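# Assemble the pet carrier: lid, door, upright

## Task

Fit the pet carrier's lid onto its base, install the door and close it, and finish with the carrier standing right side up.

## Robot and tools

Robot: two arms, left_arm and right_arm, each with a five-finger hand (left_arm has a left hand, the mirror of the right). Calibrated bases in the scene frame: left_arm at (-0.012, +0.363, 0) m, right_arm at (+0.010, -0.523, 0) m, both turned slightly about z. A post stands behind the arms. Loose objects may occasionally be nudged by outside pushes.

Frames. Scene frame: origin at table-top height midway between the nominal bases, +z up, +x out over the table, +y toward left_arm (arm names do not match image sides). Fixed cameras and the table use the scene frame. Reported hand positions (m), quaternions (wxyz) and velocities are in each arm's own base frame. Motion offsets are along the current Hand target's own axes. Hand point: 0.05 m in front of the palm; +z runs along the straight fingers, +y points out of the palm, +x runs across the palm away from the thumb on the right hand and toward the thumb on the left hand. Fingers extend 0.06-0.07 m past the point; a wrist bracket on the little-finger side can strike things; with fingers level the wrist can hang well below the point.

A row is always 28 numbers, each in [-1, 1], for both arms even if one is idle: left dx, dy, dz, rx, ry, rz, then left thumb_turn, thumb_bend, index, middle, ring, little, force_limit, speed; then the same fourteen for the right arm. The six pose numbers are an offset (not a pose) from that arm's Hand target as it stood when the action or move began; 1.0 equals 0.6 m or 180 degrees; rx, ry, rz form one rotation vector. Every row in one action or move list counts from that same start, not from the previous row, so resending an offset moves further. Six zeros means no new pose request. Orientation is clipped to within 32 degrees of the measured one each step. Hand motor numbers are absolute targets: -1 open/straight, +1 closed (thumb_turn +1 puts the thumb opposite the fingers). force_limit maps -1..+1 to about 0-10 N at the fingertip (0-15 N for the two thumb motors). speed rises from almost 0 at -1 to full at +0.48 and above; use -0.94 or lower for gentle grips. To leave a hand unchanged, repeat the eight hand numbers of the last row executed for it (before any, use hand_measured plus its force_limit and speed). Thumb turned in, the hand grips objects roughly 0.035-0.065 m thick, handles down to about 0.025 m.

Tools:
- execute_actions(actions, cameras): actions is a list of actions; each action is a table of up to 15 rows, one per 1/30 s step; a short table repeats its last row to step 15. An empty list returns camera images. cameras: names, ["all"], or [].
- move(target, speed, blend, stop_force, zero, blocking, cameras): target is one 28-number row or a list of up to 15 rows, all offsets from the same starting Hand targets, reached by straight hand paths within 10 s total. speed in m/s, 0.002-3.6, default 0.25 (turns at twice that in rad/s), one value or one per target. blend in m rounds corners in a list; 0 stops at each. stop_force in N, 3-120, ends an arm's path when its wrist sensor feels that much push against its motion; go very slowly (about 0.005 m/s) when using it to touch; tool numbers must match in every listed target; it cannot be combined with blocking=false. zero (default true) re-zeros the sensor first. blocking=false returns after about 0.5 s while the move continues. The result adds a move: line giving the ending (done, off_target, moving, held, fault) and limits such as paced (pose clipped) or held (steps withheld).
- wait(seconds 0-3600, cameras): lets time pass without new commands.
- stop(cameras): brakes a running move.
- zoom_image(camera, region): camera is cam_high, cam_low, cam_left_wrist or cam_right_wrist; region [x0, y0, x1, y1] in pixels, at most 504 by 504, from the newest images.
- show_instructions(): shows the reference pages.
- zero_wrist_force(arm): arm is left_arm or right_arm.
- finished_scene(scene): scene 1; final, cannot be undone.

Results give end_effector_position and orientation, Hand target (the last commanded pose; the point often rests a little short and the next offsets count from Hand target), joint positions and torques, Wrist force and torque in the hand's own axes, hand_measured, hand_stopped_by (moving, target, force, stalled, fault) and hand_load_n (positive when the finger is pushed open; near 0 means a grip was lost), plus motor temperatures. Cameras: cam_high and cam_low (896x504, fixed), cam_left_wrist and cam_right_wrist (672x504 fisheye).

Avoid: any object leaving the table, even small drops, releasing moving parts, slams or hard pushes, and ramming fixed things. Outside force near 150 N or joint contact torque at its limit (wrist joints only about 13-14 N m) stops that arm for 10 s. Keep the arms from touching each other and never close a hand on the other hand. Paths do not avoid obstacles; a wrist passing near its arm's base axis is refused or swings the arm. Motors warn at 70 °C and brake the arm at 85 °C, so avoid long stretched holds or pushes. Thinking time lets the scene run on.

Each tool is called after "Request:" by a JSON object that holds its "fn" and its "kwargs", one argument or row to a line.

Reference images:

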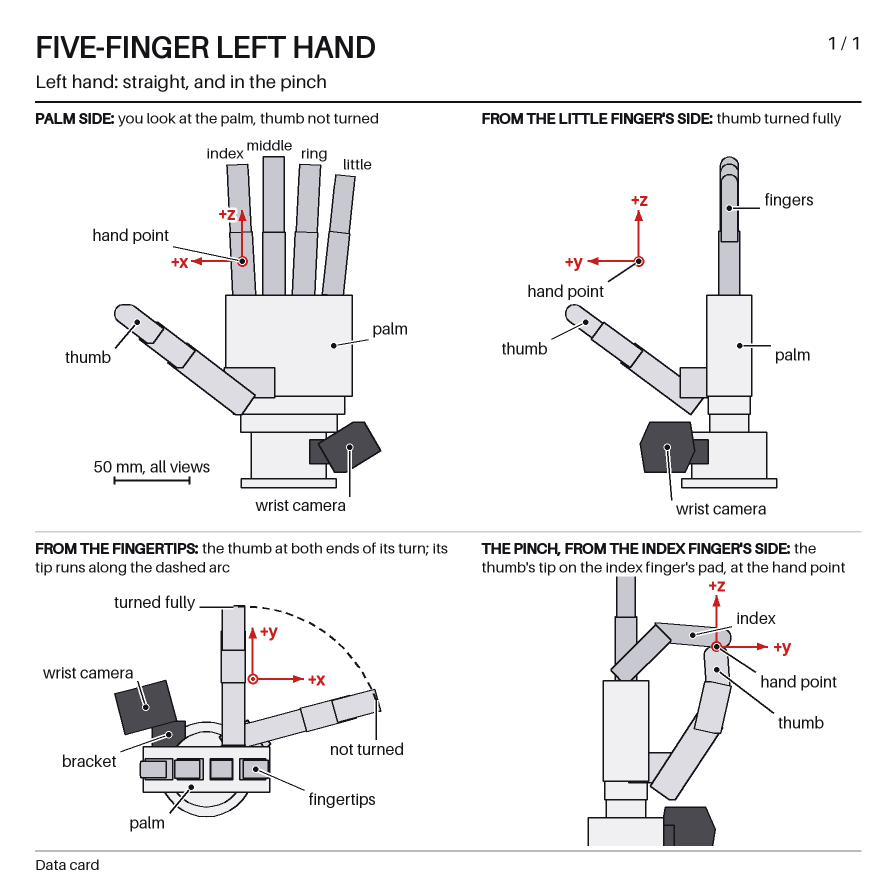

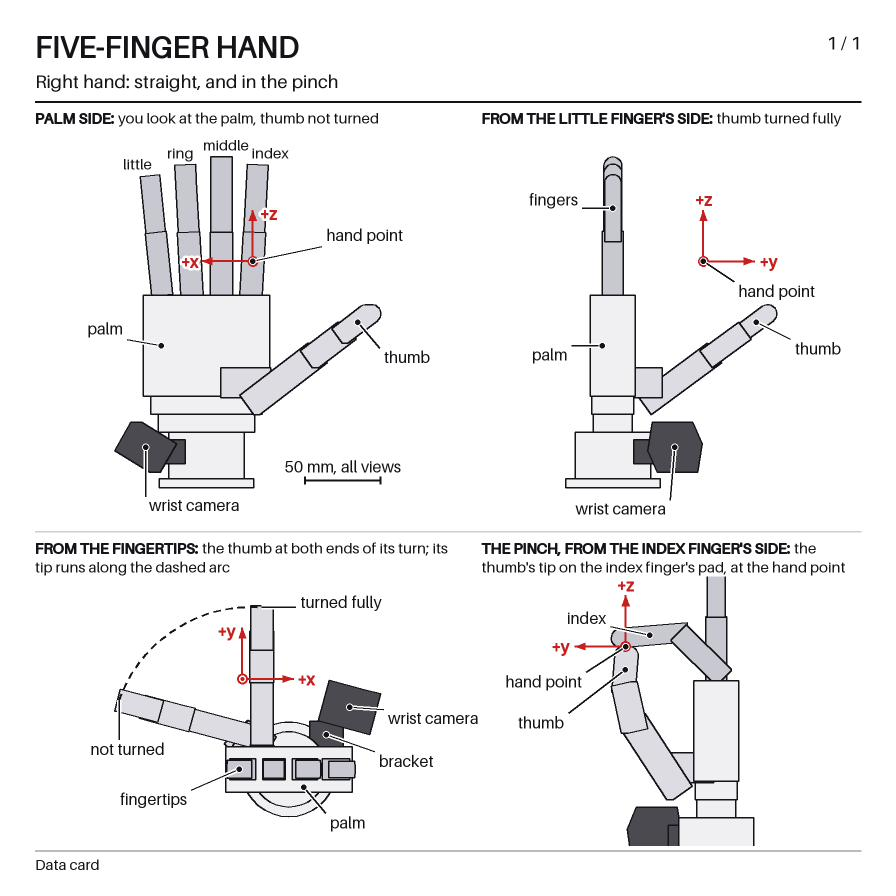

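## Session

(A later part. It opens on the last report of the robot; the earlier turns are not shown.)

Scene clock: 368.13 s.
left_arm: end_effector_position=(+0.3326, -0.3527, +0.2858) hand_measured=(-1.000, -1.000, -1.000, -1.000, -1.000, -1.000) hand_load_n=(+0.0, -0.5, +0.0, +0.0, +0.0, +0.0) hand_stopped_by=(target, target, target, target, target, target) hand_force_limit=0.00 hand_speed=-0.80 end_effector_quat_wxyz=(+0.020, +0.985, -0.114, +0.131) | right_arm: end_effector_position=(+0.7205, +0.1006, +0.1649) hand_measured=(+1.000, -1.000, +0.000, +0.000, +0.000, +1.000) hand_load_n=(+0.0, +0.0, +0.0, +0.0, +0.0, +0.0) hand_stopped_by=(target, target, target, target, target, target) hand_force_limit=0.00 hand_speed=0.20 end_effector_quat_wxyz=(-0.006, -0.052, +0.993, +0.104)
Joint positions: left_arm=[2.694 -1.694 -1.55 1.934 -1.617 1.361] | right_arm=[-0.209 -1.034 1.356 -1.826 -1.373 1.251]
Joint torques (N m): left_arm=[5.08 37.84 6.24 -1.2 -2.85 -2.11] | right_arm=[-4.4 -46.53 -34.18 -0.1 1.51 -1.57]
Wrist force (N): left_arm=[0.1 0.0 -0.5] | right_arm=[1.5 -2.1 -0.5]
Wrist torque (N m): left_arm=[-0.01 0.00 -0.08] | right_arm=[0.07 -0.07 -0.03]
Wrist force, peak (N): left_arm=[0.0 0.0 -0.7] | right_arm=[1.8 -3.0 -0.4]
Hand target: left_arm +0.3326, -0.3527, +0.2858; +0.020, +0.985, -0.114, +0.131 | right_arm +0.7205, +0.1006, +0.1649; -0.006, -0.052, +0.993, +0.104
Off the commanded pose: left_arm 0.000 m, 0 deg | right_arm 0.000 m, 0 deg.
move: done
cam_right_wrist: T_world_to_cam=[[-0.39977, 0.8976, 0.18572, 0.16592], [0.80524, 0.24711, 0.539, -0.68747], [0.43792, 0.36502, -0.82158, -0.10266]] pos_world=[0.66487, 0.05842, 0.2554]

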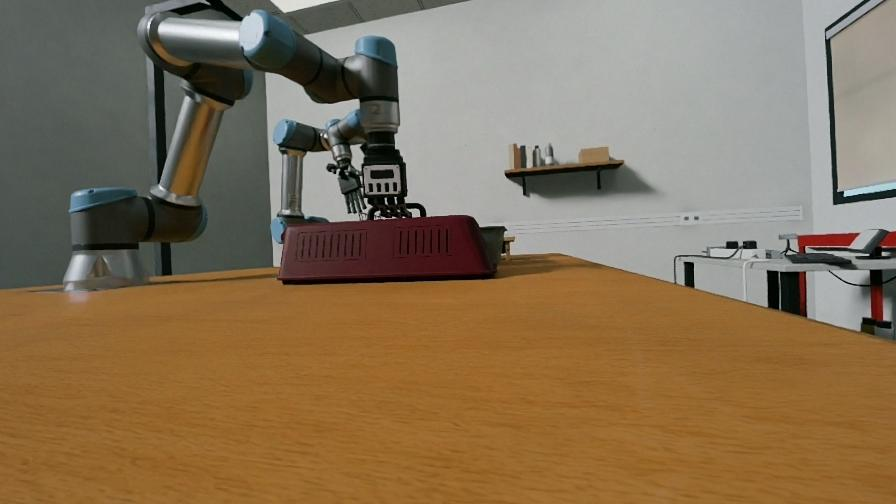

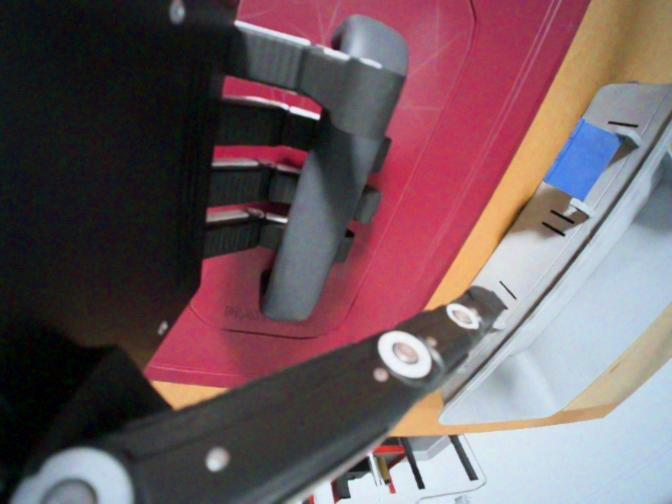

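Request:
{"fn": "move", "kwargs": {
  "target": [0,0,0,0,0,0,-1,-1,-1,-1,-1,-1,0,-0.8,0,0,0,0,0,0,1,-1,0.2,0.2,0.2,1,-0.5,-0.7],
  "cameras": ["cam_low","cam_right_wrist"]
}}

Request:
{"fn": "zoom_image", "kwargs": {
  "camera": "cam_right_wrist",
  "region": [180, 0, 540, 300]
}}

Scene clock: 372.20 s.
left_arm: end_effector_position=(+0.3326, -0.3527, +0.2858) hand_measured=(-1.000, -1.000, -1.000, -1.000, -1.000, -1.000) hand_load_n=(+0.0, +0.0, +0.0, +0.0, +0.0, +0.0) hand_stopped_by=(target, target, target, target, target, target) hand_force_limit=0.00 hand_speed=-0.80 end_effector_quat_wxyz=(+0.020, +0.985, -0.114, +0.131) | right_arm: end_effector_position=(+0.7205, +0.1006, +0.1649) hand_measured=(+1.000, -1.000, +0.134, +0.108, +0.080, +1.000) hand_load_n=(+0.5, +0.0, +4.0, +1.0, +0.5, +0.0) hand_stopped_by=(target, target, force, force, force, target) hand_force_limit=-0.50 hand_speed=-0.70 end_effector_quat_wxyz=(-0.006, -0.052, +0.993, +0.104)
Joint positions: left_arm=[2.694 -1.694 -1.55 1.934 -1.617 1.361] | right_arm=[-0.209 -1.034 1.356 -1.826 -1.373 1.251]
Joint torques (N m): left_arm=[2.9 37.49 6.4 -0.94 -2.75 -2.27] | right_arm=[-4.11 -21.54 -36.07 -0.89 -1.33 -1.46]
Wrist force (N): left_arm=[0.0 0.0 -0.5] | right_arm=[1.6 -2.3 4.0]
Wrist torque (N m): left_arm=[-0.01 0.00 -0.08] | right_arm=[-0.08 -0.15 0.03]
Wrist force, peak (N): left_arm=[0.1 -0.1 -0.8] | right_arm=[2.1 -2.3 4.4]
Hand target: left_arm +0.3326, -0.3527, +0.2858; +0.020, +0.985, -0.114, +0.131 | right_arm +0.7205, +0.1006, +0.1649; -0.006, -0.052, +0.993, +0.104
Off the commanded pose: left_arm 0.000 m, 0 deg | right_arm 0.000 m, 0 deg.
move: done
cam_right_wrist: T_world_to_cam=[[-0.39977, 0.8976, 0.18572, 0.16592], [0.80524, 0.24711, 0.539, -0.68747], [0.43792, 0.36502, -0.82158, -0.10266]] pos_world=[0.66487, 0.05842, 0.2554]

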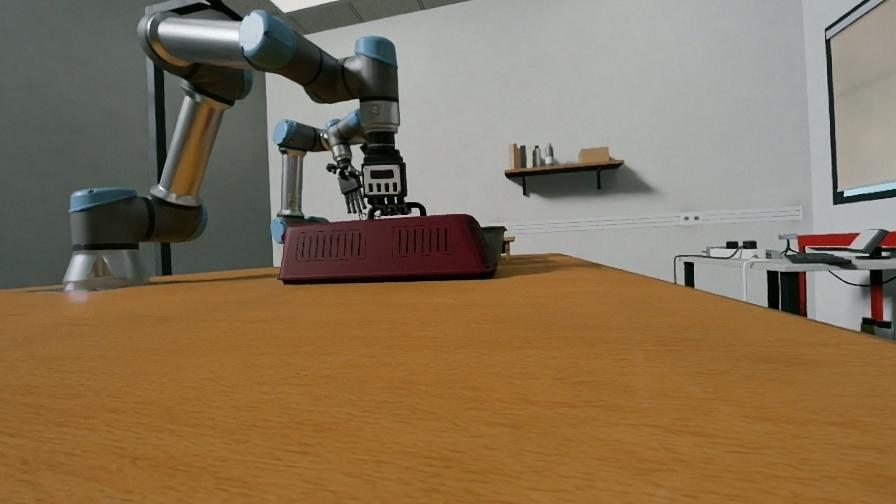

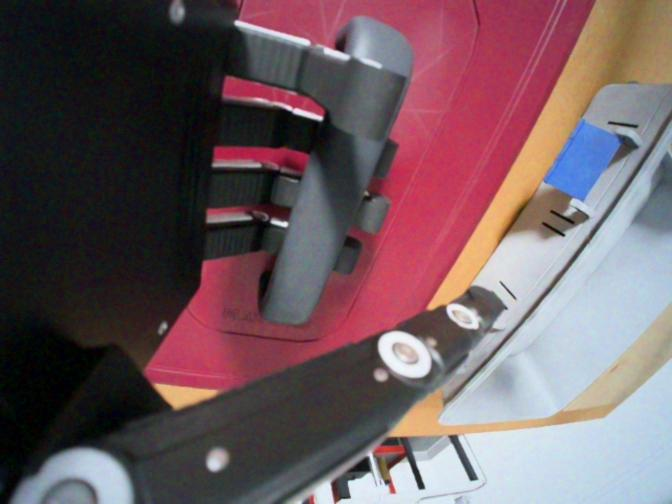

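Scaled by 1.400 from the camera's image (finer frame: 960x720).

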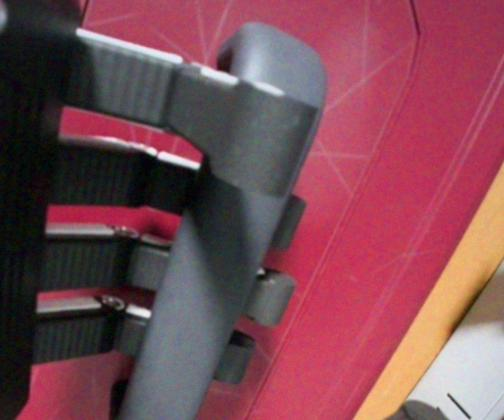

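Request:
{"fn": "move", "kwargs": {
  "target": [0,0,0,0,0,0,-1,-1,-1,-1,-1,-1,0,-0.8,0,0,0,0,0,0,1,0.7,0.2,0.2,0.2,1,-0.5,-0.8],
  "cameras": ["cam_low","cam_right_wrist"]
}}

Request:
{"fn": "zoom_image", "kwargs": {
  "camera": "cam_right_wrist",
  "region": [180, 0, 540, 300]
}}

Scene clock: 383.47 s.
left_arm: end_effector_position=(+0.3326, -0.3527, +0.2858) hand_measured=(-1.000, -1.000, -1.000, -1.000, -1.000, -1.000) hand_load_n=(+0.0, +0.0, +0.0, +0.0, +0.0, +0.0) hand_stopped_by=(target, target, target, target, target, target) hand_force_limit=0.00 hand_speed=-0.80 end_effector_quat_wxyz=(+0.020, +0.985, -0.114, +0.131) | right_arm: end_effector_position=(+0.7205, +0.1006, +0.1649) hand_measured=(+1.000, -0.048, +0.134, +0.108, +0.080, +1.000) hand_load_n=(+0.0, +3.0, +5.0, +2.0, +0.5, +0.0) hand_stopped_by=(target, force, force, force, force, target) hand_force_limit=-0.50 hand_speed=-0.80 end_effector_quat_wxyz=(-0.006, -0.052, +0.993, +0.104)
Joint positions: left_arm=[2.694 -1.694 -1.55 1.934 -1.617 1.361] | right_arm=[-0.209 -1.034 1.356 -1.826 -1.373 1.251]
Joint torques (N m): left_arm=[3.5 37.86 6.08 -0.81 -2.74 -2.16] | right_arm=[-4.37 -42.35 -36.82 -4.65 3.2 -1.53]
Wrist force (N): left_arm=[0.2 0.0 -0.5] | right_arm=[1.8 -2.0 3.5]
Wrist torque (N m): left_arm=[-0.01 -0.01 -0.07] | right_arm=[-0.04 -0.21 0.06]
Wrist force, peak (N): left_arm=[-0.1 -0.2 -0.7] | right_arm=[1.8 -2.3 4.3]
Hand target: left_arm +0.3326, -0.3527, +0.2858; +0.020, +0.985, -0.114, +0.131 | right_arm +0.7205, +0.1006, +0.1649; -0.006, -0.052, +0.993, +0.104
Off the commanded pose: left_arm 0.000 m, 0 deg | right_arm 0.000 m, 0 deg.
move: done
cam_right_wrist: T_world_to_cam=[[-0.39977, 0.8976, 0.18572, 0.16592], [0.80524, 0.24711, 0.539, -0.68747], [0.43792, 0.36502, -0.82158, -0.10266]] pos_world=[0.66487, 0.05842, 0.2554]

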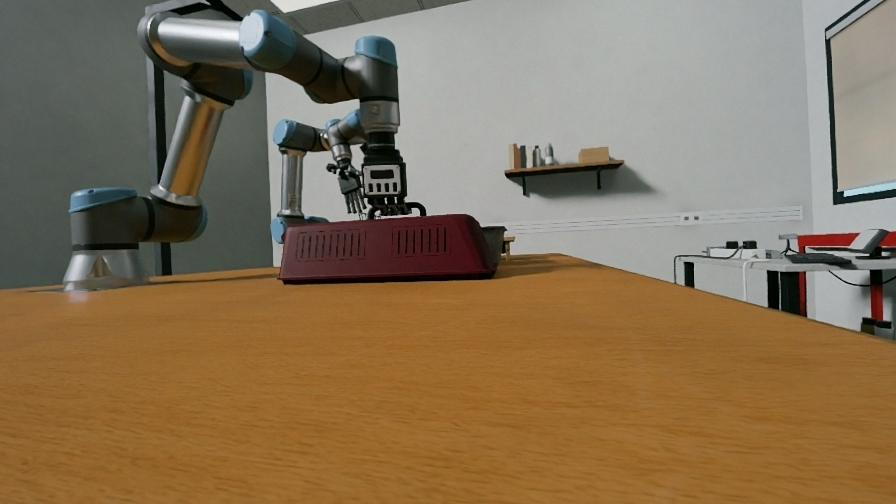

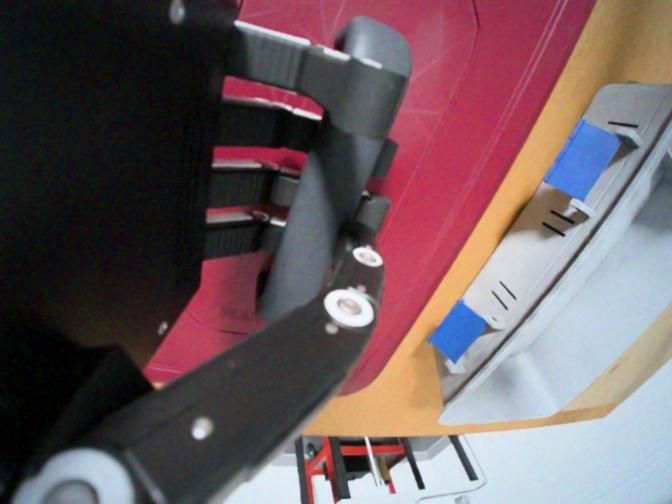

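Scaled by 1.400 from the camera's image (finer frame: 960x720).

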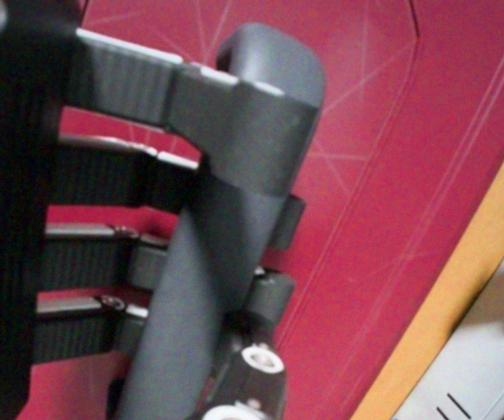

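Request:
{"fn": "move", "kwargs": {
  "target": [0,0,0,0,0,0,-1,-1,-1,-1,-1,-1,0,-0.8,0,0.0104,-0.0489,0,0,0,1,0.7,0.2,0.2,0.2,1,-0.5,-0.8],
  "cameras": ["cam_low","cam_right_wrist"],
  "speed": 0.03
}}

Request:
{"fn": "zoom_image", "kwargs": {
  "camera": "cam_low",
  "region": [260, 140, 520, 300]
}}

Scene clock: 387.83 s.
left_arm: end_effector_position=(+0.3326, -0.3527, +0.2858) hand_measured=(-1.000, -1.000, -1.000, -1.000, -1.000, -1.000) hand_load_n=(+0.0, +0.0, +0.0, +0.0, +0.0, +0.0) hand_stopped_by=(target, target, target, target, target, target) hand_force_limit=0.00 hand_speed=-0.80 end_effector_quat_wxyz=(+0.020, +0.985, -0.114, +0.131) | right_arm: end_effector_position=(+0.7206, +0.1006, +0.1953) hand_measured=(+1.000, -0.048, +0.134, +0.108, +0.080, +1.000) hand_load_n=(+0.0, +2.0, +3.5, +2.5, +1.5, +0.0) hand_stopped_by=(target, force, force, force, force, target) hand_force_limit=-0.50 hand_speed=-0.80 end_effector_quat_wxyz=(-0.006, -0.052, +0.993, +0.104) end_effector_velocity=(+0.000, +0.000, -0.001) end_effector_angular_velocity=(-0.001, -0.003, +0.000)
Joint positions: left_arm=[2.694 -1.694 -1.55 1.934 -1.617 1.361] | right_arm=[-0.209 -1.055 1.308 -1.758 -1.373 1.251]
Joint velocities: left_arm=[within noise] | right_arm=[0 0 0.003 -0.006 0 0]
Joint torques (N m): left_arm=[3.22 37.78 6.06 -0.63 -2.63 -2.23] | right_arm=[4.55 -43.43 -7.35 -4.69 1.22 1.87]
Wrist force (N): left_arm=[0.0 0.0 -0.6] | right_arm=[1.6 -2.2 4.0]
Wrist torque (N m): left_arm=[-0.01 0.01 -0.08] | right_arm=[-0.08 -0.25 0.03]
Wrist force, peak (N): left_arm=[0.0 0.1 -0.8] | right_arm=[1.9 -2.5 5.3]
Hand target: left_arm +0.3326, -0.3527, +0.2858; +0.020, +0.985, -0.114, +0.131 | right_arm +0.7205, +0.1006, +0.1949; -0.006, -0.052, +0.993, +0.104
Off the commanded pose: left_arm 0.000 m, 0 deg | right_arm 0.000 m, 0 deg.
move: done
cam_right_wrist: T_world_to_cam=[[-0.39987, 0.89762, 0.18541, 0.16047], [0.80497, 0.24718, 0.53938, -0.70387], [0.43833, 0.36493, -0.8214, -0.07805]] pos_world=[0.66497, 0.05842, 0.2858]

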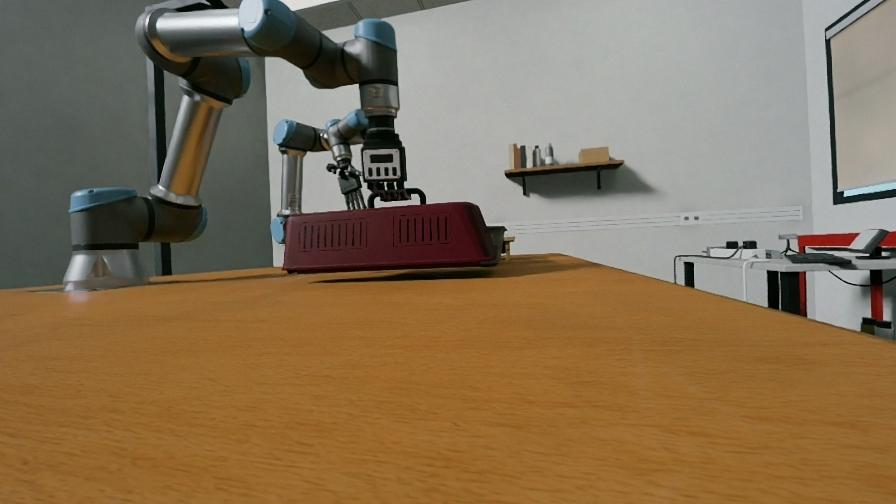

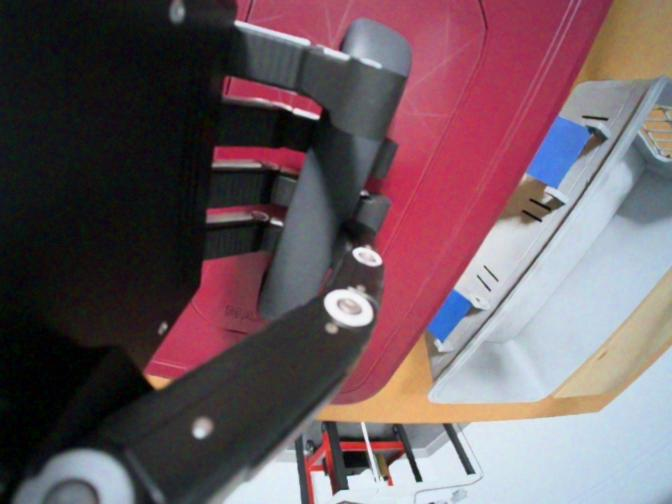

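Scaled by 1.938 from the camera's image (finer frame: 1280x720).

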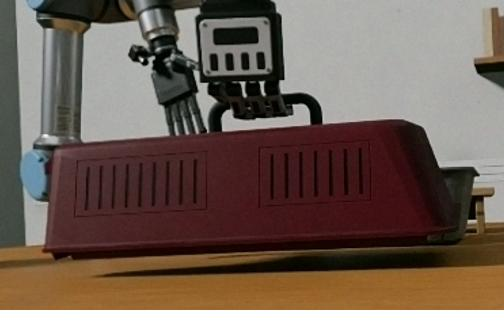

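Request:
{"fn": "execute_actions", "kwargs": {
  "actions": [],
  "cameras": ["cam_left_wrist","cam_high"]
}}

Request:
{"fn": "zoom_image", "kwargs": {
  "camera": "cam_left_wrist",
  "region": [90, 230, 270, 410]
}}

Scene clock: 400.73 s.
left_arm: end_effector_position=(+0.3326, -0.3527, +0.2858) hand_measured=(-1.000, -1.000, -1.000, -1.000, -1.000, -1.000) hand_load_n=(+0.0, +0.0, +0.0, +0.0, +0.0, +0.0) hand_stopped_by=(target, target, target, target, target, target) hand_force_limit=0.00 hand_speed=-0.80 end_effector_quat_wxyz=(+0.020, +0.985, -0.114, +0.131) | right_arm: end_effector_position=(+0.7205, +0.1006, +0.1949) hand_measured=(+1.000, -0.048, +0.134, +0.108, +0.080, +1.000) hand_load_n=(+0.0, +1.5, +4.0, +2.5, +1.5, +0.0) hand_stopped_by=(target, force, force, force, force, target) hand_force_limit=-0.50 hand_speed=-0.80 end_effector_quat_wxyz=(-0.006, -0.052, +0.993, +0.104)
Joint positions: left_arm=[2.694 -1.694 -1.55 1.934 -1.617 1.361] | right_arm=[-0.209 -1.055 1.308 -1.758 -1.373 1.251]
Joint velocities: within noise
Joint torques (N m): left_arm=[3.11 38.04 6.59 -0.58 -2.51 -2.2] | right_arm=[4.69 -20.45 -6.37 -4.75 -0.33 1.83]
Motor temperatures (°C): left_arm=[34 28 37 40 32 39] | right_arm=[25 39 39 33 38 51]
Wrist force (N): left_arm=[0.2 -0.1 -0.4] | right_arm=[1.4 -2.2 4.0]
Wrist torque (N m): left_arm=[-0.02 -0.01 -0.07] | right_arm=[-0.09 -0.22 0.00]
Wrist force, peak (N): left_arm=[0.0 -0.1 -0.8] | right_arm=[1.6 -2.3 4.4]
Hand target: left_arm +0.3326, -0.3527, +0.2858; +0.020, +0.985, -0.114, +0.131 | right_arm +0.7205, +0.1006, +0.1949; -0.006, -0.052, +0.993, +0.104
Off the commanded pose: left_arm 0.000 m, 0 deg | right_arm 0.000 m, 0 deg.
camera_calibration:
cam_left_wrist: T_world_to_cam=[[0.50543, 0.86204, 0.03783, 0.12989], [0.59251, -0.3786, 0.71105, -0.53948], [0.62728, -0.33697, -0.70213, -0.01239]] pos_world=[0.26177, -0.3204, 0.36999]
Images, in order (width x height): cam_high 896x504, cam_left_wrist 672x504.

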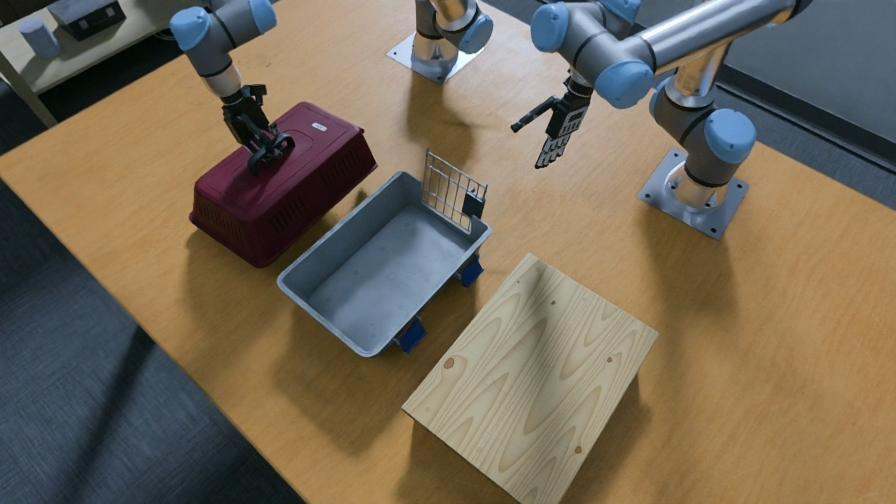

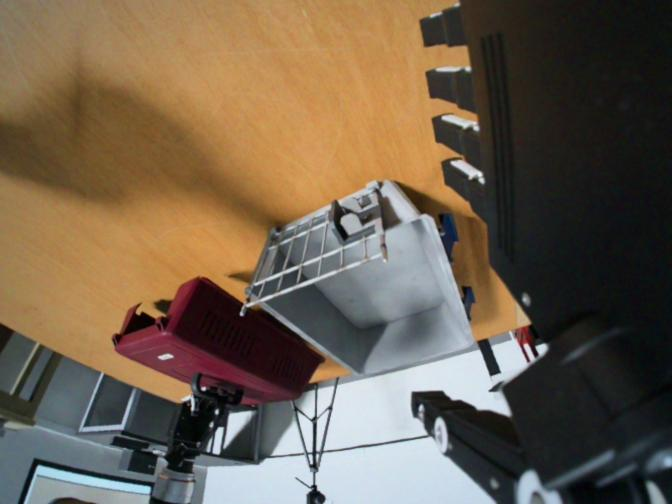

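Scaled by 2.800 from the camera's image (finer frame: 960x720).

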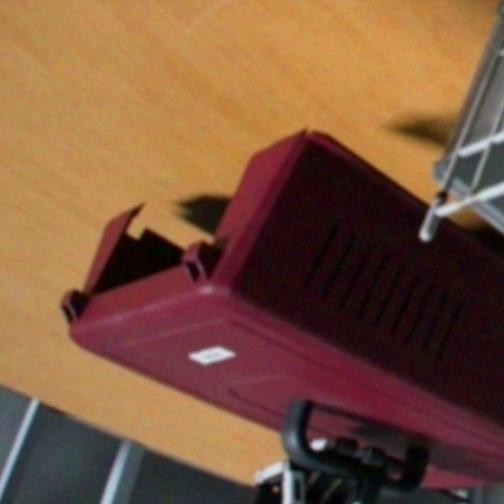

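Request:
{"fn": "move", "kwargs": {
  "target": [0,0,0,0,0,0,-1,-1,-1,-1,-1,-1,0,-0.8,-0.0497,0.0347,-0.1885,0,-0.00485,0.0228,1,0.7,0.2,0.2,0.2,1,-0.5,-0.8],
  "cameras": ["cam_low","cam_high","cam_right_wrist"],
  "speed": 0.08
}}

Scene clock: 439.30 s.
left_arm: end_effector_position=(+0.3326, -0.3527, +0.2858) hand_measured=(-1.000, -1.000, -1.000, -1.000, -1.000, -1.000) hand_load_n=(+0.0, +0.0, +0.0, +0.0, -0.5, +0.0) hand_stopped_by=(target, target, target, target, target, target) hand_force_limit=0.00 hand_speed=-0.80 end_effector_quat_wxyz=(+0.020, +0.985, -0.114, +0.131) | right_arm: end_effector_position=(+0.7507, +0.1007, +0.3096) hand_measured=(+1.000, -0.048, +0.134, +0.108, +0.080, +1.000) hand_load_n=(+0.0, +1.5, +4.0, +2.5, +1.5, +0.0) hand_stopped_by=(target, force, force, force, force, target) hand_force_limit=-0.50 hand_speed=-0.80 end_effector_quat_wxyz=(-0.002, -0.015, +0.994, +0.104)
Joint positions: left_arm=[2.694 -1.694 -1.55 1.934 -1.617 1.361] | right_arm=[-0.2 -1.027 0.974 -1.468 -1.368 1.335]
Joint torques (N m): left_arm=[1.58 37.28 6.69 -0.83 -2.59 -2.25] | right_arm=[0.53 -67.94 -17.47 -2.59 -0.31 -1.45]
Wrist force (N): left_arm=[0.0 0.1 -0.7] | right_arm=[1.4 -2.8 3.4]
Wrist torque (N m): left_arm=[0.02 0.00 -0.08] | right_arm=[-0.12 -0.16 -0.04]
Wrist force, peak (N): left_arm=[0.1 0.0 -0.8] | right_arm=[1.7 -2.8 6.1]
Hand target: left_arm +0.3326, -0.3527, +0.2858; +0.020, +0.985, -0.114, +0.131 | right_arm +0.7506, +0.1006, +0.3099; -0.002, -0.015, +0.994, +0.104
Off the commanded pose: left_arm 0.000 m, 0 deg | right_arm 0.000 m, 0 deg.
move: done
cam_right_wrist: T_world_to_cam=[[-0.333, 0.92442, 0.18592, 0.09813], [0.82129, 0.18748, 0.53882, -0.7958], [0.46324, 0.33212, -0.82165, -0.01271]] pos_world=[0.69215, 0.06271, 0.4001]
Images, in order (width x height): cam_high 896x504, cam_low 896x504, cam_right_wrist 672x504.

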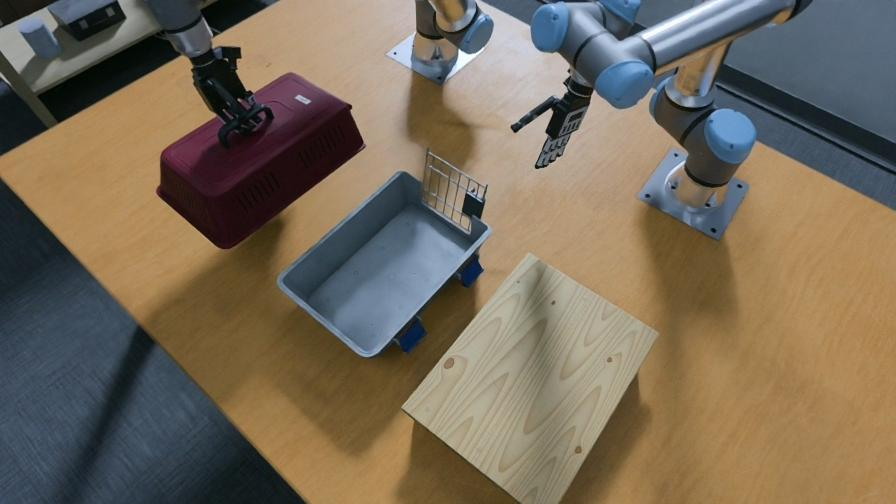

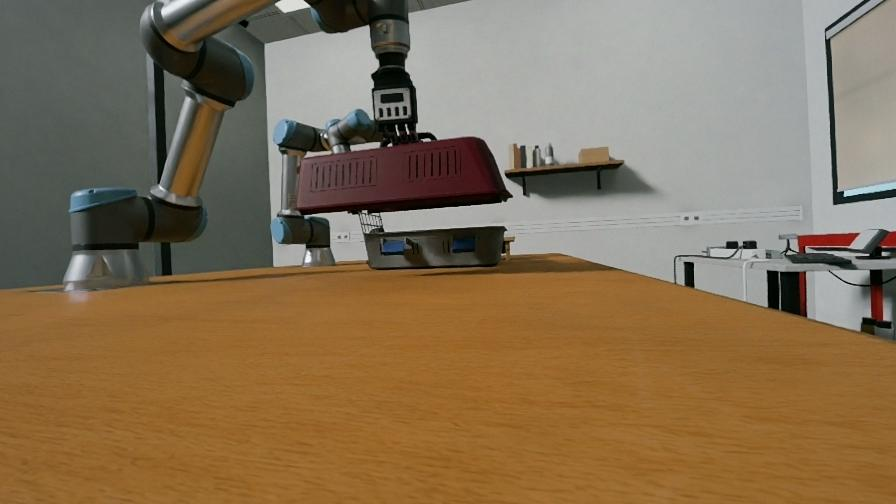

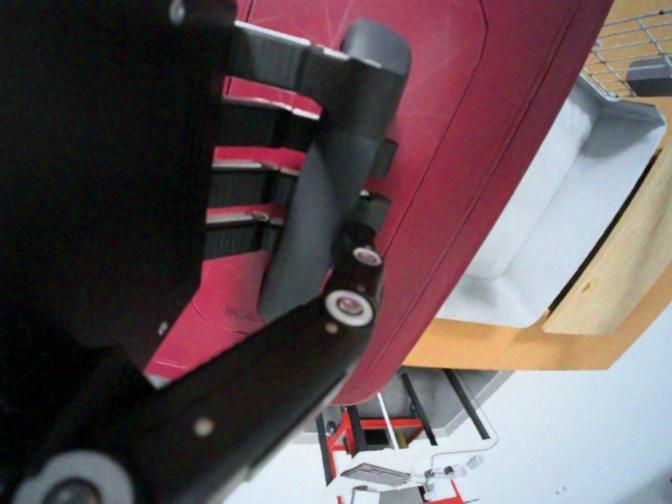

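Request:
{"fn": "zoom_image", "kwargs": {
  "camera": "cam_low",
  "region": [290, 120, 530, 280]
}}

Request:
{"fn": "zoom_image", "kwargs": {
  "camera": "cam_low",
  "region": [345, 195, 435, 275]
}}

Scaled by 2.100 from the camera's image (finer frame: 1280x720).

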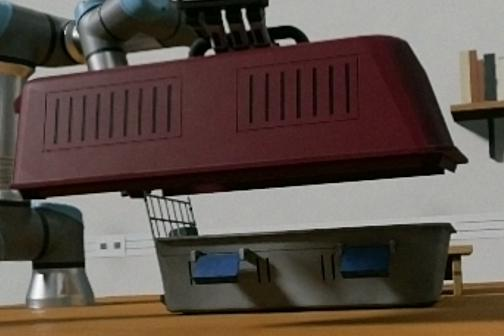

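Scaled by 5.600 from the camera's image (finer frame: 1280x720).

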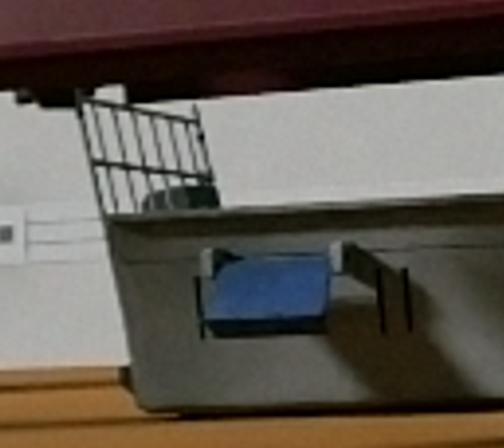

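Request:
{"fn": "move", "kwargs": {
  "target": [0.0447,0.0299,0.1318,0,0,0,1,-1,-1,-1,-1,-1,0,0.2,0,0,0,0,0,0,1,0.7,0.2,0.2,0.2,1,-0.5,-0.8],
  "cameras": ["cam_left_wrist"],
  "speed": 0.1
}}

Request:
{"fn": "zoom_image", "kwargs": {
  "camera": "cam_left_wrist",
  "region": [200, 150, 480, 390]
}}

Scene clock: 454.87 s.
left_arm: end_effector_position=(+0.3736, -0.3816, +0.2168) hand_measured=(+1.000, -1.000, -1.000, -1.000, -1.000, -1.000) hand_load_n=(+0.0, +0.0, +0.0, +0.0, +0.0, +0.0) hand_stopped_by=(target, target, target, target, target, target) hand_force_limit=0.00 hand_speed=0.20 end_effector_quat_wxyz=(+0.020, +0.985, -0.114, +0.131) | right_arm: end_effector_position=(+0.7506, +0.1006, +0.3099) hand_measured=(+1.000, -0.048, +0.134, +0.108, +0.080, +1.000) hand_load_n=(+0.0, +1.5, +3.5, +2.0, +1.5, +0.0) hand_stopped_by=(target, force, force, force, force, target) hand_force_limit=-0.50 hand_speed=-0.80 end_effector_quat_wxyz=(-0.002, -0.015, +0.994, +0.104)
Joint positions: left_arm=[2.673 -1.844 -1.546 2.079 -1.622 1.341] | right_arm=[-0.2 -1.027 0.974 -1.468 -1.368 1.335]
Joint torques (N m): left_arm=[7.31 35.29 5.93 -2.54 -1.72 1.82] | right_arm=[-3.4 -69.25 -37.11 -0.87 -1.49 -1.21]
Wrist force (N): left_arm=[0.4 -0.4 -0.1] | right_arm=[1.2 -2.7 3.3]
Wrist torque (N m): left_arm=[-0.11 -0.01 0.06] | right_arm=[-0.10 -0.14 -0.05]
Wrist force, peak (N): left_arm=[-0.1 -0.6 -2.3] | right_arm=[1.3 -3.0 3.8]
Hand target: left_arm +0.3736, -0.3816, +0.2167; +0.020, +0.985, -0.114, +0.131 | right_arm +0.7506, +0.1006, +0.3099; -0.002, -0.015, +0.994, +0.104
Off the commanded pose: left_arm 0.000 m, 0 deg | right_arm 0.000 m, 0 deg.
move: done
cam_left_wrist: T_world_to_cam=[[0.50542, 0.86204, 0.03783, 0.1367], [0.59247, -0.37858, 0.7111, -0.52558], [0.62732, -0.33699, -0.70208, -0.0964]] pos_world=[0.30277, -0.3493, 0.30089]

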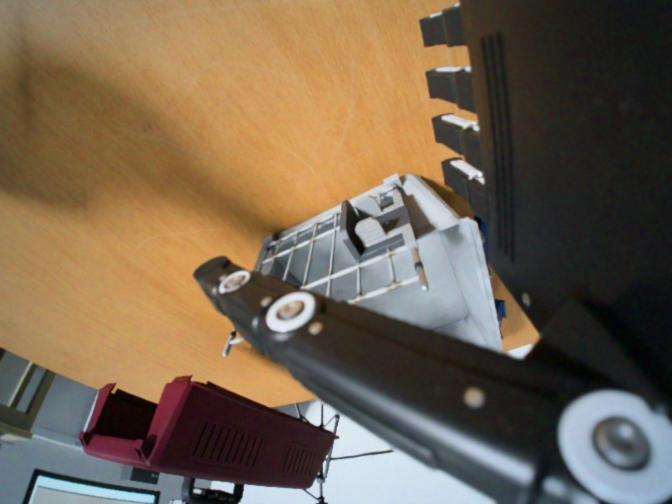

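Scaled by 1.800 from the camera's image (finer frame: 960x720).

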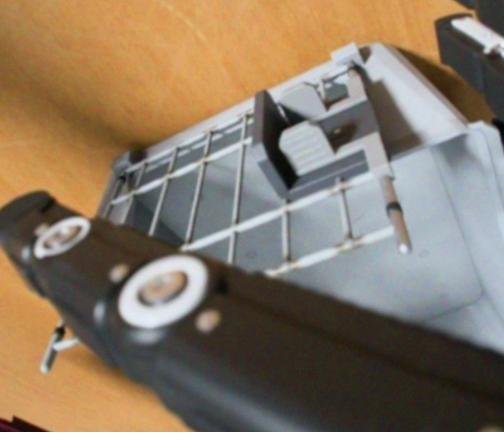

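Request:
{"fn": "zoom_image", "kwargs": {
  "camera": "cam_left_wrist",
  "region": [60, 340, 240, 500]
}}

Scaled by 2.800 from the camera's image (finer frame: 960x720).

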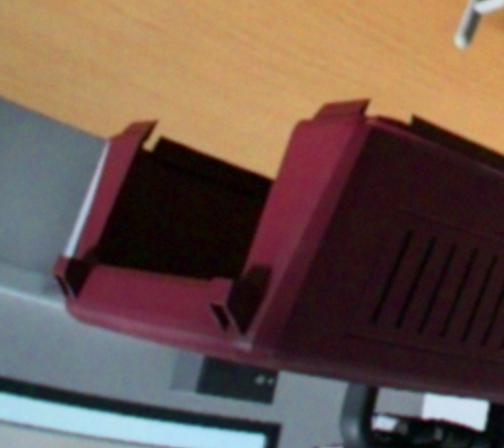

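Request:
{"fn": "move", "kwargs": {
  "target": [0.0573,0.074,-0.0407,-0.0390,0.0748,-0.5463,1,1,-1,-1,-1,-1,0,0.2,0,0,0,0,0,0,1,0.7,0.2,0.2,0.2,1,-0.5,-0.8],
  "cameras": ["cam_left_wrist","cam_low","cam_high"],
  "speed": 0.15
}}

Scene clock: 491.77 s.
left_arm: end_effector_position=(+0.3895, -0.4307, +0.2496) hand_measured=(+1.000, +0.976, -1.000, -1.000, -1.000, -1.000) hand_load_n=(+0.5, +14.0, +0.0, +0.0, +0.0, +0.0) hand_stopped_by=(target, force, target, target, target, target) hand_force_limit=0.00 hand_speed=0.20 end_effector_quat_wxyz=(+0.176, +0.708, +0.664, +0.165) | right_arm: end_effector_position=(+0.7506, +0.1006, +0.3099) hand_measured=(+1.000, -0.048, +0.134, +0.108, +0.080, +1.000) hand_load_n=(+0.0, +2.0, +3.5, +2.5, +1.5, +0.0) hand_stopped_by=(target, force, force, force, force, target) hand_force_limit=-0.50 hand_speed=-0.80 end_effector_quat_wxyz=(-0.002, -0.015, +0.994, +0.104)
Joint positions: left_arm=[2.291 -2.031 -1.279 2.098 -1.908 -0.724] | right_arm=[-0.2 -1.027 0.974 -1.468 -1.368 1.335]
Joint torques (N m): left_arm=[6.8 57.29 10.73 -0.25 2.41 -2.4] | right_arm=[-3.48 -68.96 -18.29 -4.47 -0.84 -0.48]
Wrist force (N): left_arm=[-0.6 -0.3 -0.2] | right_arm=[1.3 -2.7 3.9]
Wrist torque (N m): left_arm=[-0.22 0.01 -0.09] | right_arm=[-0.13 -0.17 -0.05]
Wrist force, peak (N): left_arm=[-1.0 -0.4 -0.1] | right_arm=[1.3 -2.9 3.8]
Hand target: left_arm +0.3895, -0.4307, +0.2497; +0.176, +0.708, +0.664, +0.165 | right_arm +0.7506, +0.1006, +0.3099; -0.002, -0.015, +0.994, +0.104
Off the commanded pose: left_arm 0.000 m, 0 deg | right_arm 0.000 m, 0 deg.
move: done
cam_left_wrist: T_world_to_cam=[[-0.80856, 0.34794, -0.47451, 0.58802], [0.02599, 0.82677, 0.56195, 0.2001], [0.58783, 0.44204, -0.67754, 0.24491]] pos_world=[0.32628, -0.47829, 0.33252]
Images, in order (width x height): cam_high 896x504, cam_low 896x504, cam_left_wrist 672x504.

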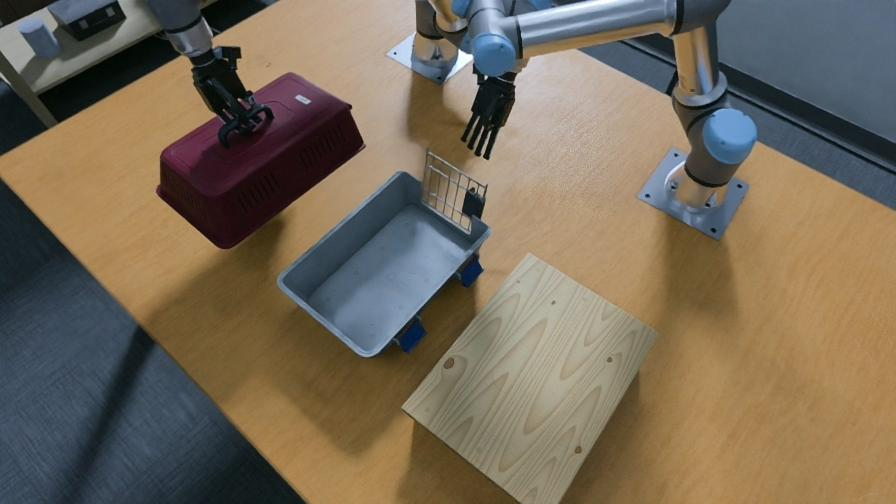

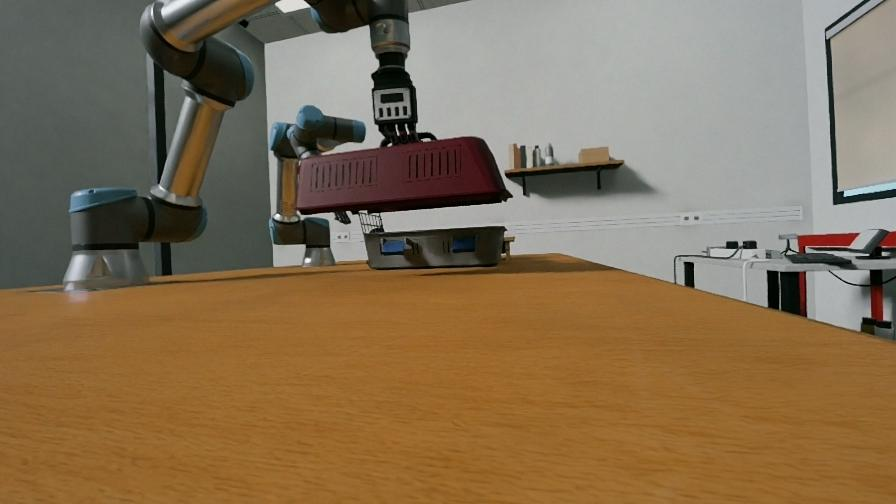

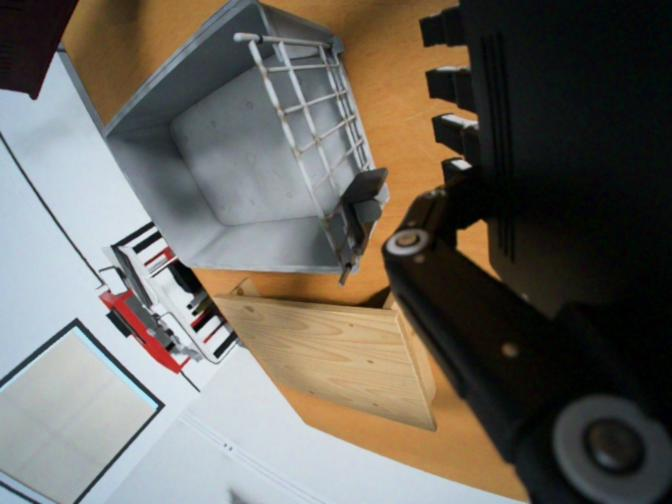

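Request:
{"fn": "move", "kwargs": {
  "target": [0,0,0,0,0,0,1,0.85,-1,-1,-1,-1,0,0.2,0,0,0,0,0,0,1,0.7,0.2,0.2,0.2,1,-0.5,-0.8],
  "cameras": ["cam_left_wrist"]
}}

Request:
{"fn": "zoom_image", "kwargs": {
  "camera": "cam_left_wrist",
  "region": [220, 0, 500, 300]
}}

Request:
{"fn": "zoom_image", "kwargs": {
  "camera": "cam_high",
  "region": [400, 60, 540, 240]
}}

Scene clock: 495.07 s.
left_arm: end_effector_position=(+0.3895, -0.4306, +0.2497) hand_measured=(+1.000, +0.850, -1.000, -1.000, -1.000, -1.000) hand_load_n=(+0.0, +0.0, +0.0, +0.0, +0.0, +0.0) hand_stopped_by=(target, target, target, target, target, target) hand_force_limit=0.00 hand_speed=0.20 end_effector_quat_wxyz=(+0.176, +0.708, +0.664, +0.165) | right_arm: end_effector_position=(+0.7506, +0.1006, +0.3099) hand_measured=(+1.000, -0.048, +0.134, +0.108, +0.080, +1.000) hand_load_n=(+0.0, +1.5, +3.5, +2.5, +1.5, +0.0) hand_stopped_by=(target, force, force, force, force, target) hand_force_limit=-0.50 hand_speed=-0.80 end_effector_quat_wxyz=(-0.002, -0.015, +0.994, +0.104)
Joint positions: left_arm=[2.291 -2.03 -1.279 2.098 -1.908 -0.725] | right_arm=[-0.2 -1.027 0.974 -1.468 -1.368 1.335]
Joint torques (N m): left_arm=[5.3 57.1 5.17 -0.11 2.32 -1.55] | right_arm=[-3.43 -69.2 -11.49 -4.41 -0.73 -0.18]
Wrist force (N): left_arm=[-0.5 -0.4 -0.2] | right_arm=[1.1 -2.7 3.8]
Wrist torque (N m): left_arm=[-0.22 -0.01 -0.08] | right_arm=[-0.12 -0.14 -0.06]
Wrist force, peak (N): left_arm=[-0.7 -0.5 -0.4] | right_arm=[1.1 -2.9 4.0]
Hand target: left_arm +0.3895, -0.4307, +0.2497; +0.176, +0.708, +0.664, +0.165 | right_arm +0.7506, +0.1006, +0.3099; -0.002, -0.015, +0.994, +0.104
Off the commanded pose: left_arm 0.000 m, 0 deg | right_arm 0.000 m, 0 deg.
move: done
cam_left_wrist: T_world_to_cam=[[-0.80865, 0.34751, -0.47469, 0.58791], [0.02566, 0.82695, 0.56169, 0.20024], [0.58773, 0.44203, -0.67763, 0.245]] pos_world=[0.32628, -0.47819, 0.33262]

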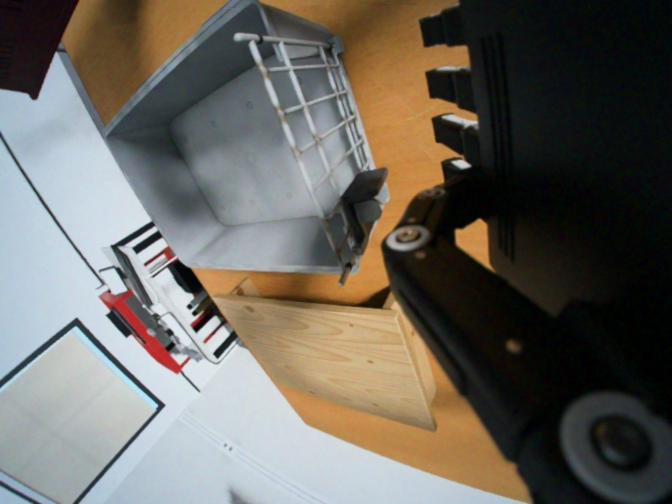

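Scaled by 1.680 from the camera's image (finer frame: 960x720).

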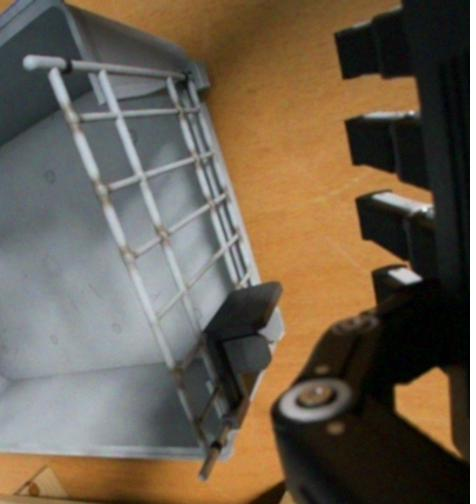

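This scene's latest camera images include none from cam_high. They are from: cam_left_wrist. cam_high's image comes with the result of a call that names it in "cameras".

Request:
{"fn": "move", "kwargs": {
  "target": [0,0,0,0,0,0,1,0.85,-1,-1,-1,-1,0,0.2,-0.0257,0.3524,0.0852,0,0,0,1,0.7,0.2,0.2,0.2,1,-0.5,-0.8],
  "cameras": ["cam_left_wrist","cam_high","cam_low"],
  "speed": 0.1
}}

Scene clock: 506.07 s.
left_arm: end_effector_position=(+0.3895, -0.4307, +0.2497) hand_measured=(+1.000, +0.850, -1.000, -1.000, -1.000, -1.000) hand_load_n=(+0.0, +0.0, +0.0, +0.0, +0.0, +0.0) hand_stopped_by=(target, target, target, target, target, target) hand_force_limit=0.00 hand_speed=0.20 end_effector_quat_wxyz=(+0.176, +0.708, +0.664, +0.165) | right_arm: end_effector_position=(+0.7595, +0.3184, +0.3034) hand_measured=(+1.000, -0.048, +0.134, +0.108, +0.080, +1.000) hand_load_n=(+0.0, +0.5, +3.0, +1.5, +1.5, +0.0) hand_stopped_by=(target, force, force, force, force, target) hand_force_limit=-0.50 hand_speed=-0.80 end_effector_quat_wxyz=(-0.002, -0.015, +0.994, +0.104)
Joint positions: left_arm=[2.291 -2.03 -1.279 2.098 -1.908 -0.725] | right_arm=[0.099 -0.916 0.827 -1.495 -1.363 1.641]
Joint torques (N m): left_arm=[5.43 54.44 10.6 -0.14 2.2 2.07] | right_arm=[1.23 -73.58 -7.35 -3.15 -1.45 -1.28]
Wrist force (N): left_arm=[-0.8 -0.2 -0.3] | right_arm=[1.0 -2.3 4.1]
Wrist torque (N m): left_arm=[-0.20 0.04 -0.10] | right_arm=[-0.13 -0.12 -0.08]
Wrist force, peak (N): left_arm=[-0.6 -0.5 -0.4] | right_arm=[1.5 -4.8 3.3]
Hand target: left_arm +0.3895, -0.4307, +0.2497; +0.176, +0.708, +0.664, +0.165 | right_arm +0.7594, +0.3184, +0.3037; -0.002, -0.015, +0.994, +0.104
Off the commanded pose: left_arm 0.000 m, 0 deg | right_arm 0.000 m, 0 deg.
move: done
cam_left_wrist: T_world_to_cam=[[-0.80865, 0.34751, -0.47469, 0.58791], [0.02566, 0.82695, 0.56169, 0.20024], [0.58773, 0.44203, -0.67763, 0.245]] pos_world=[0.32628, -0.47819, 0.33262]
Images, in order (width x height): cam_high 896x504, cam_low 896x504, cam_left_wrist 672x504.

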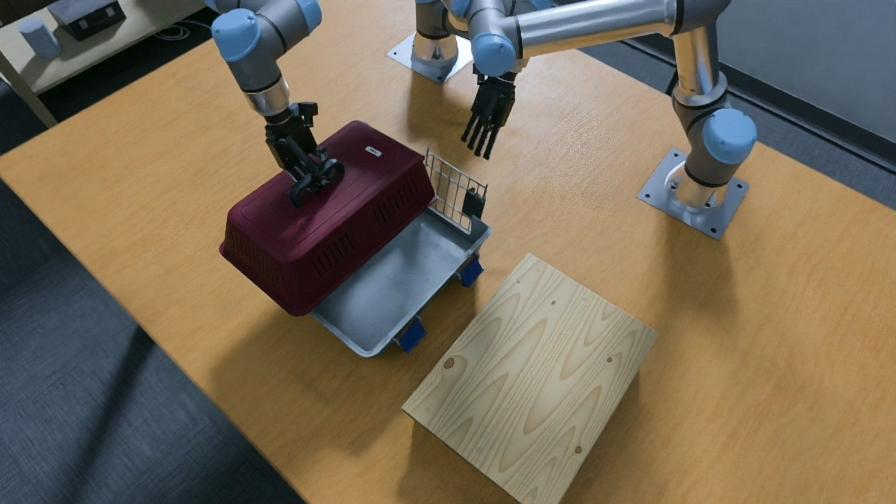

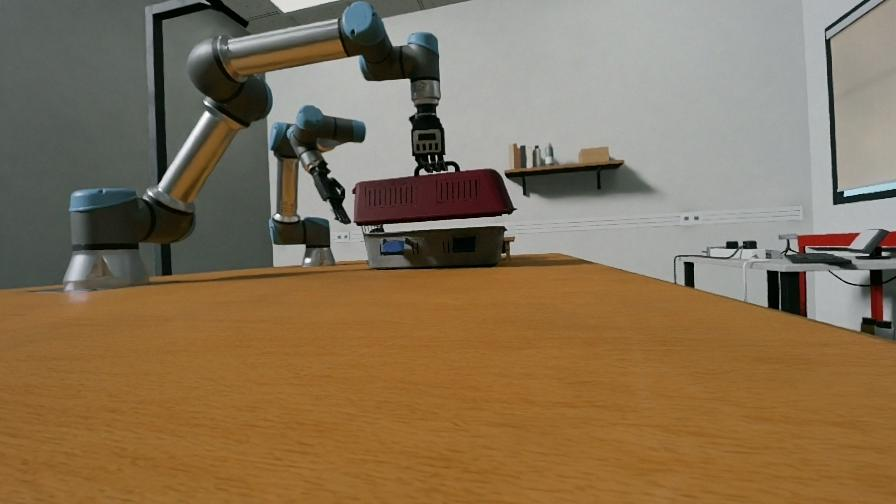

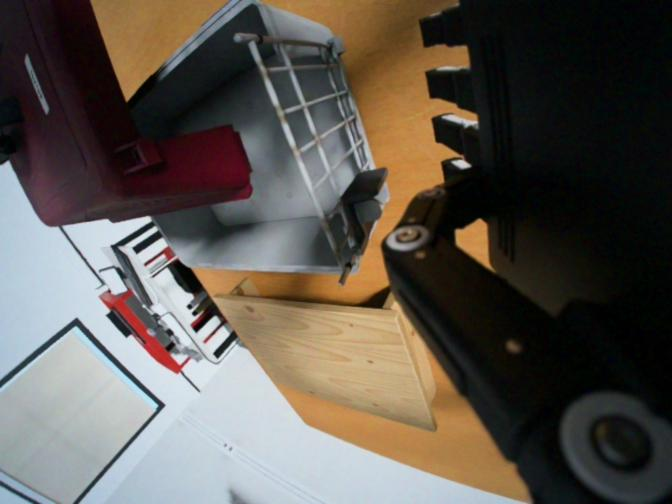

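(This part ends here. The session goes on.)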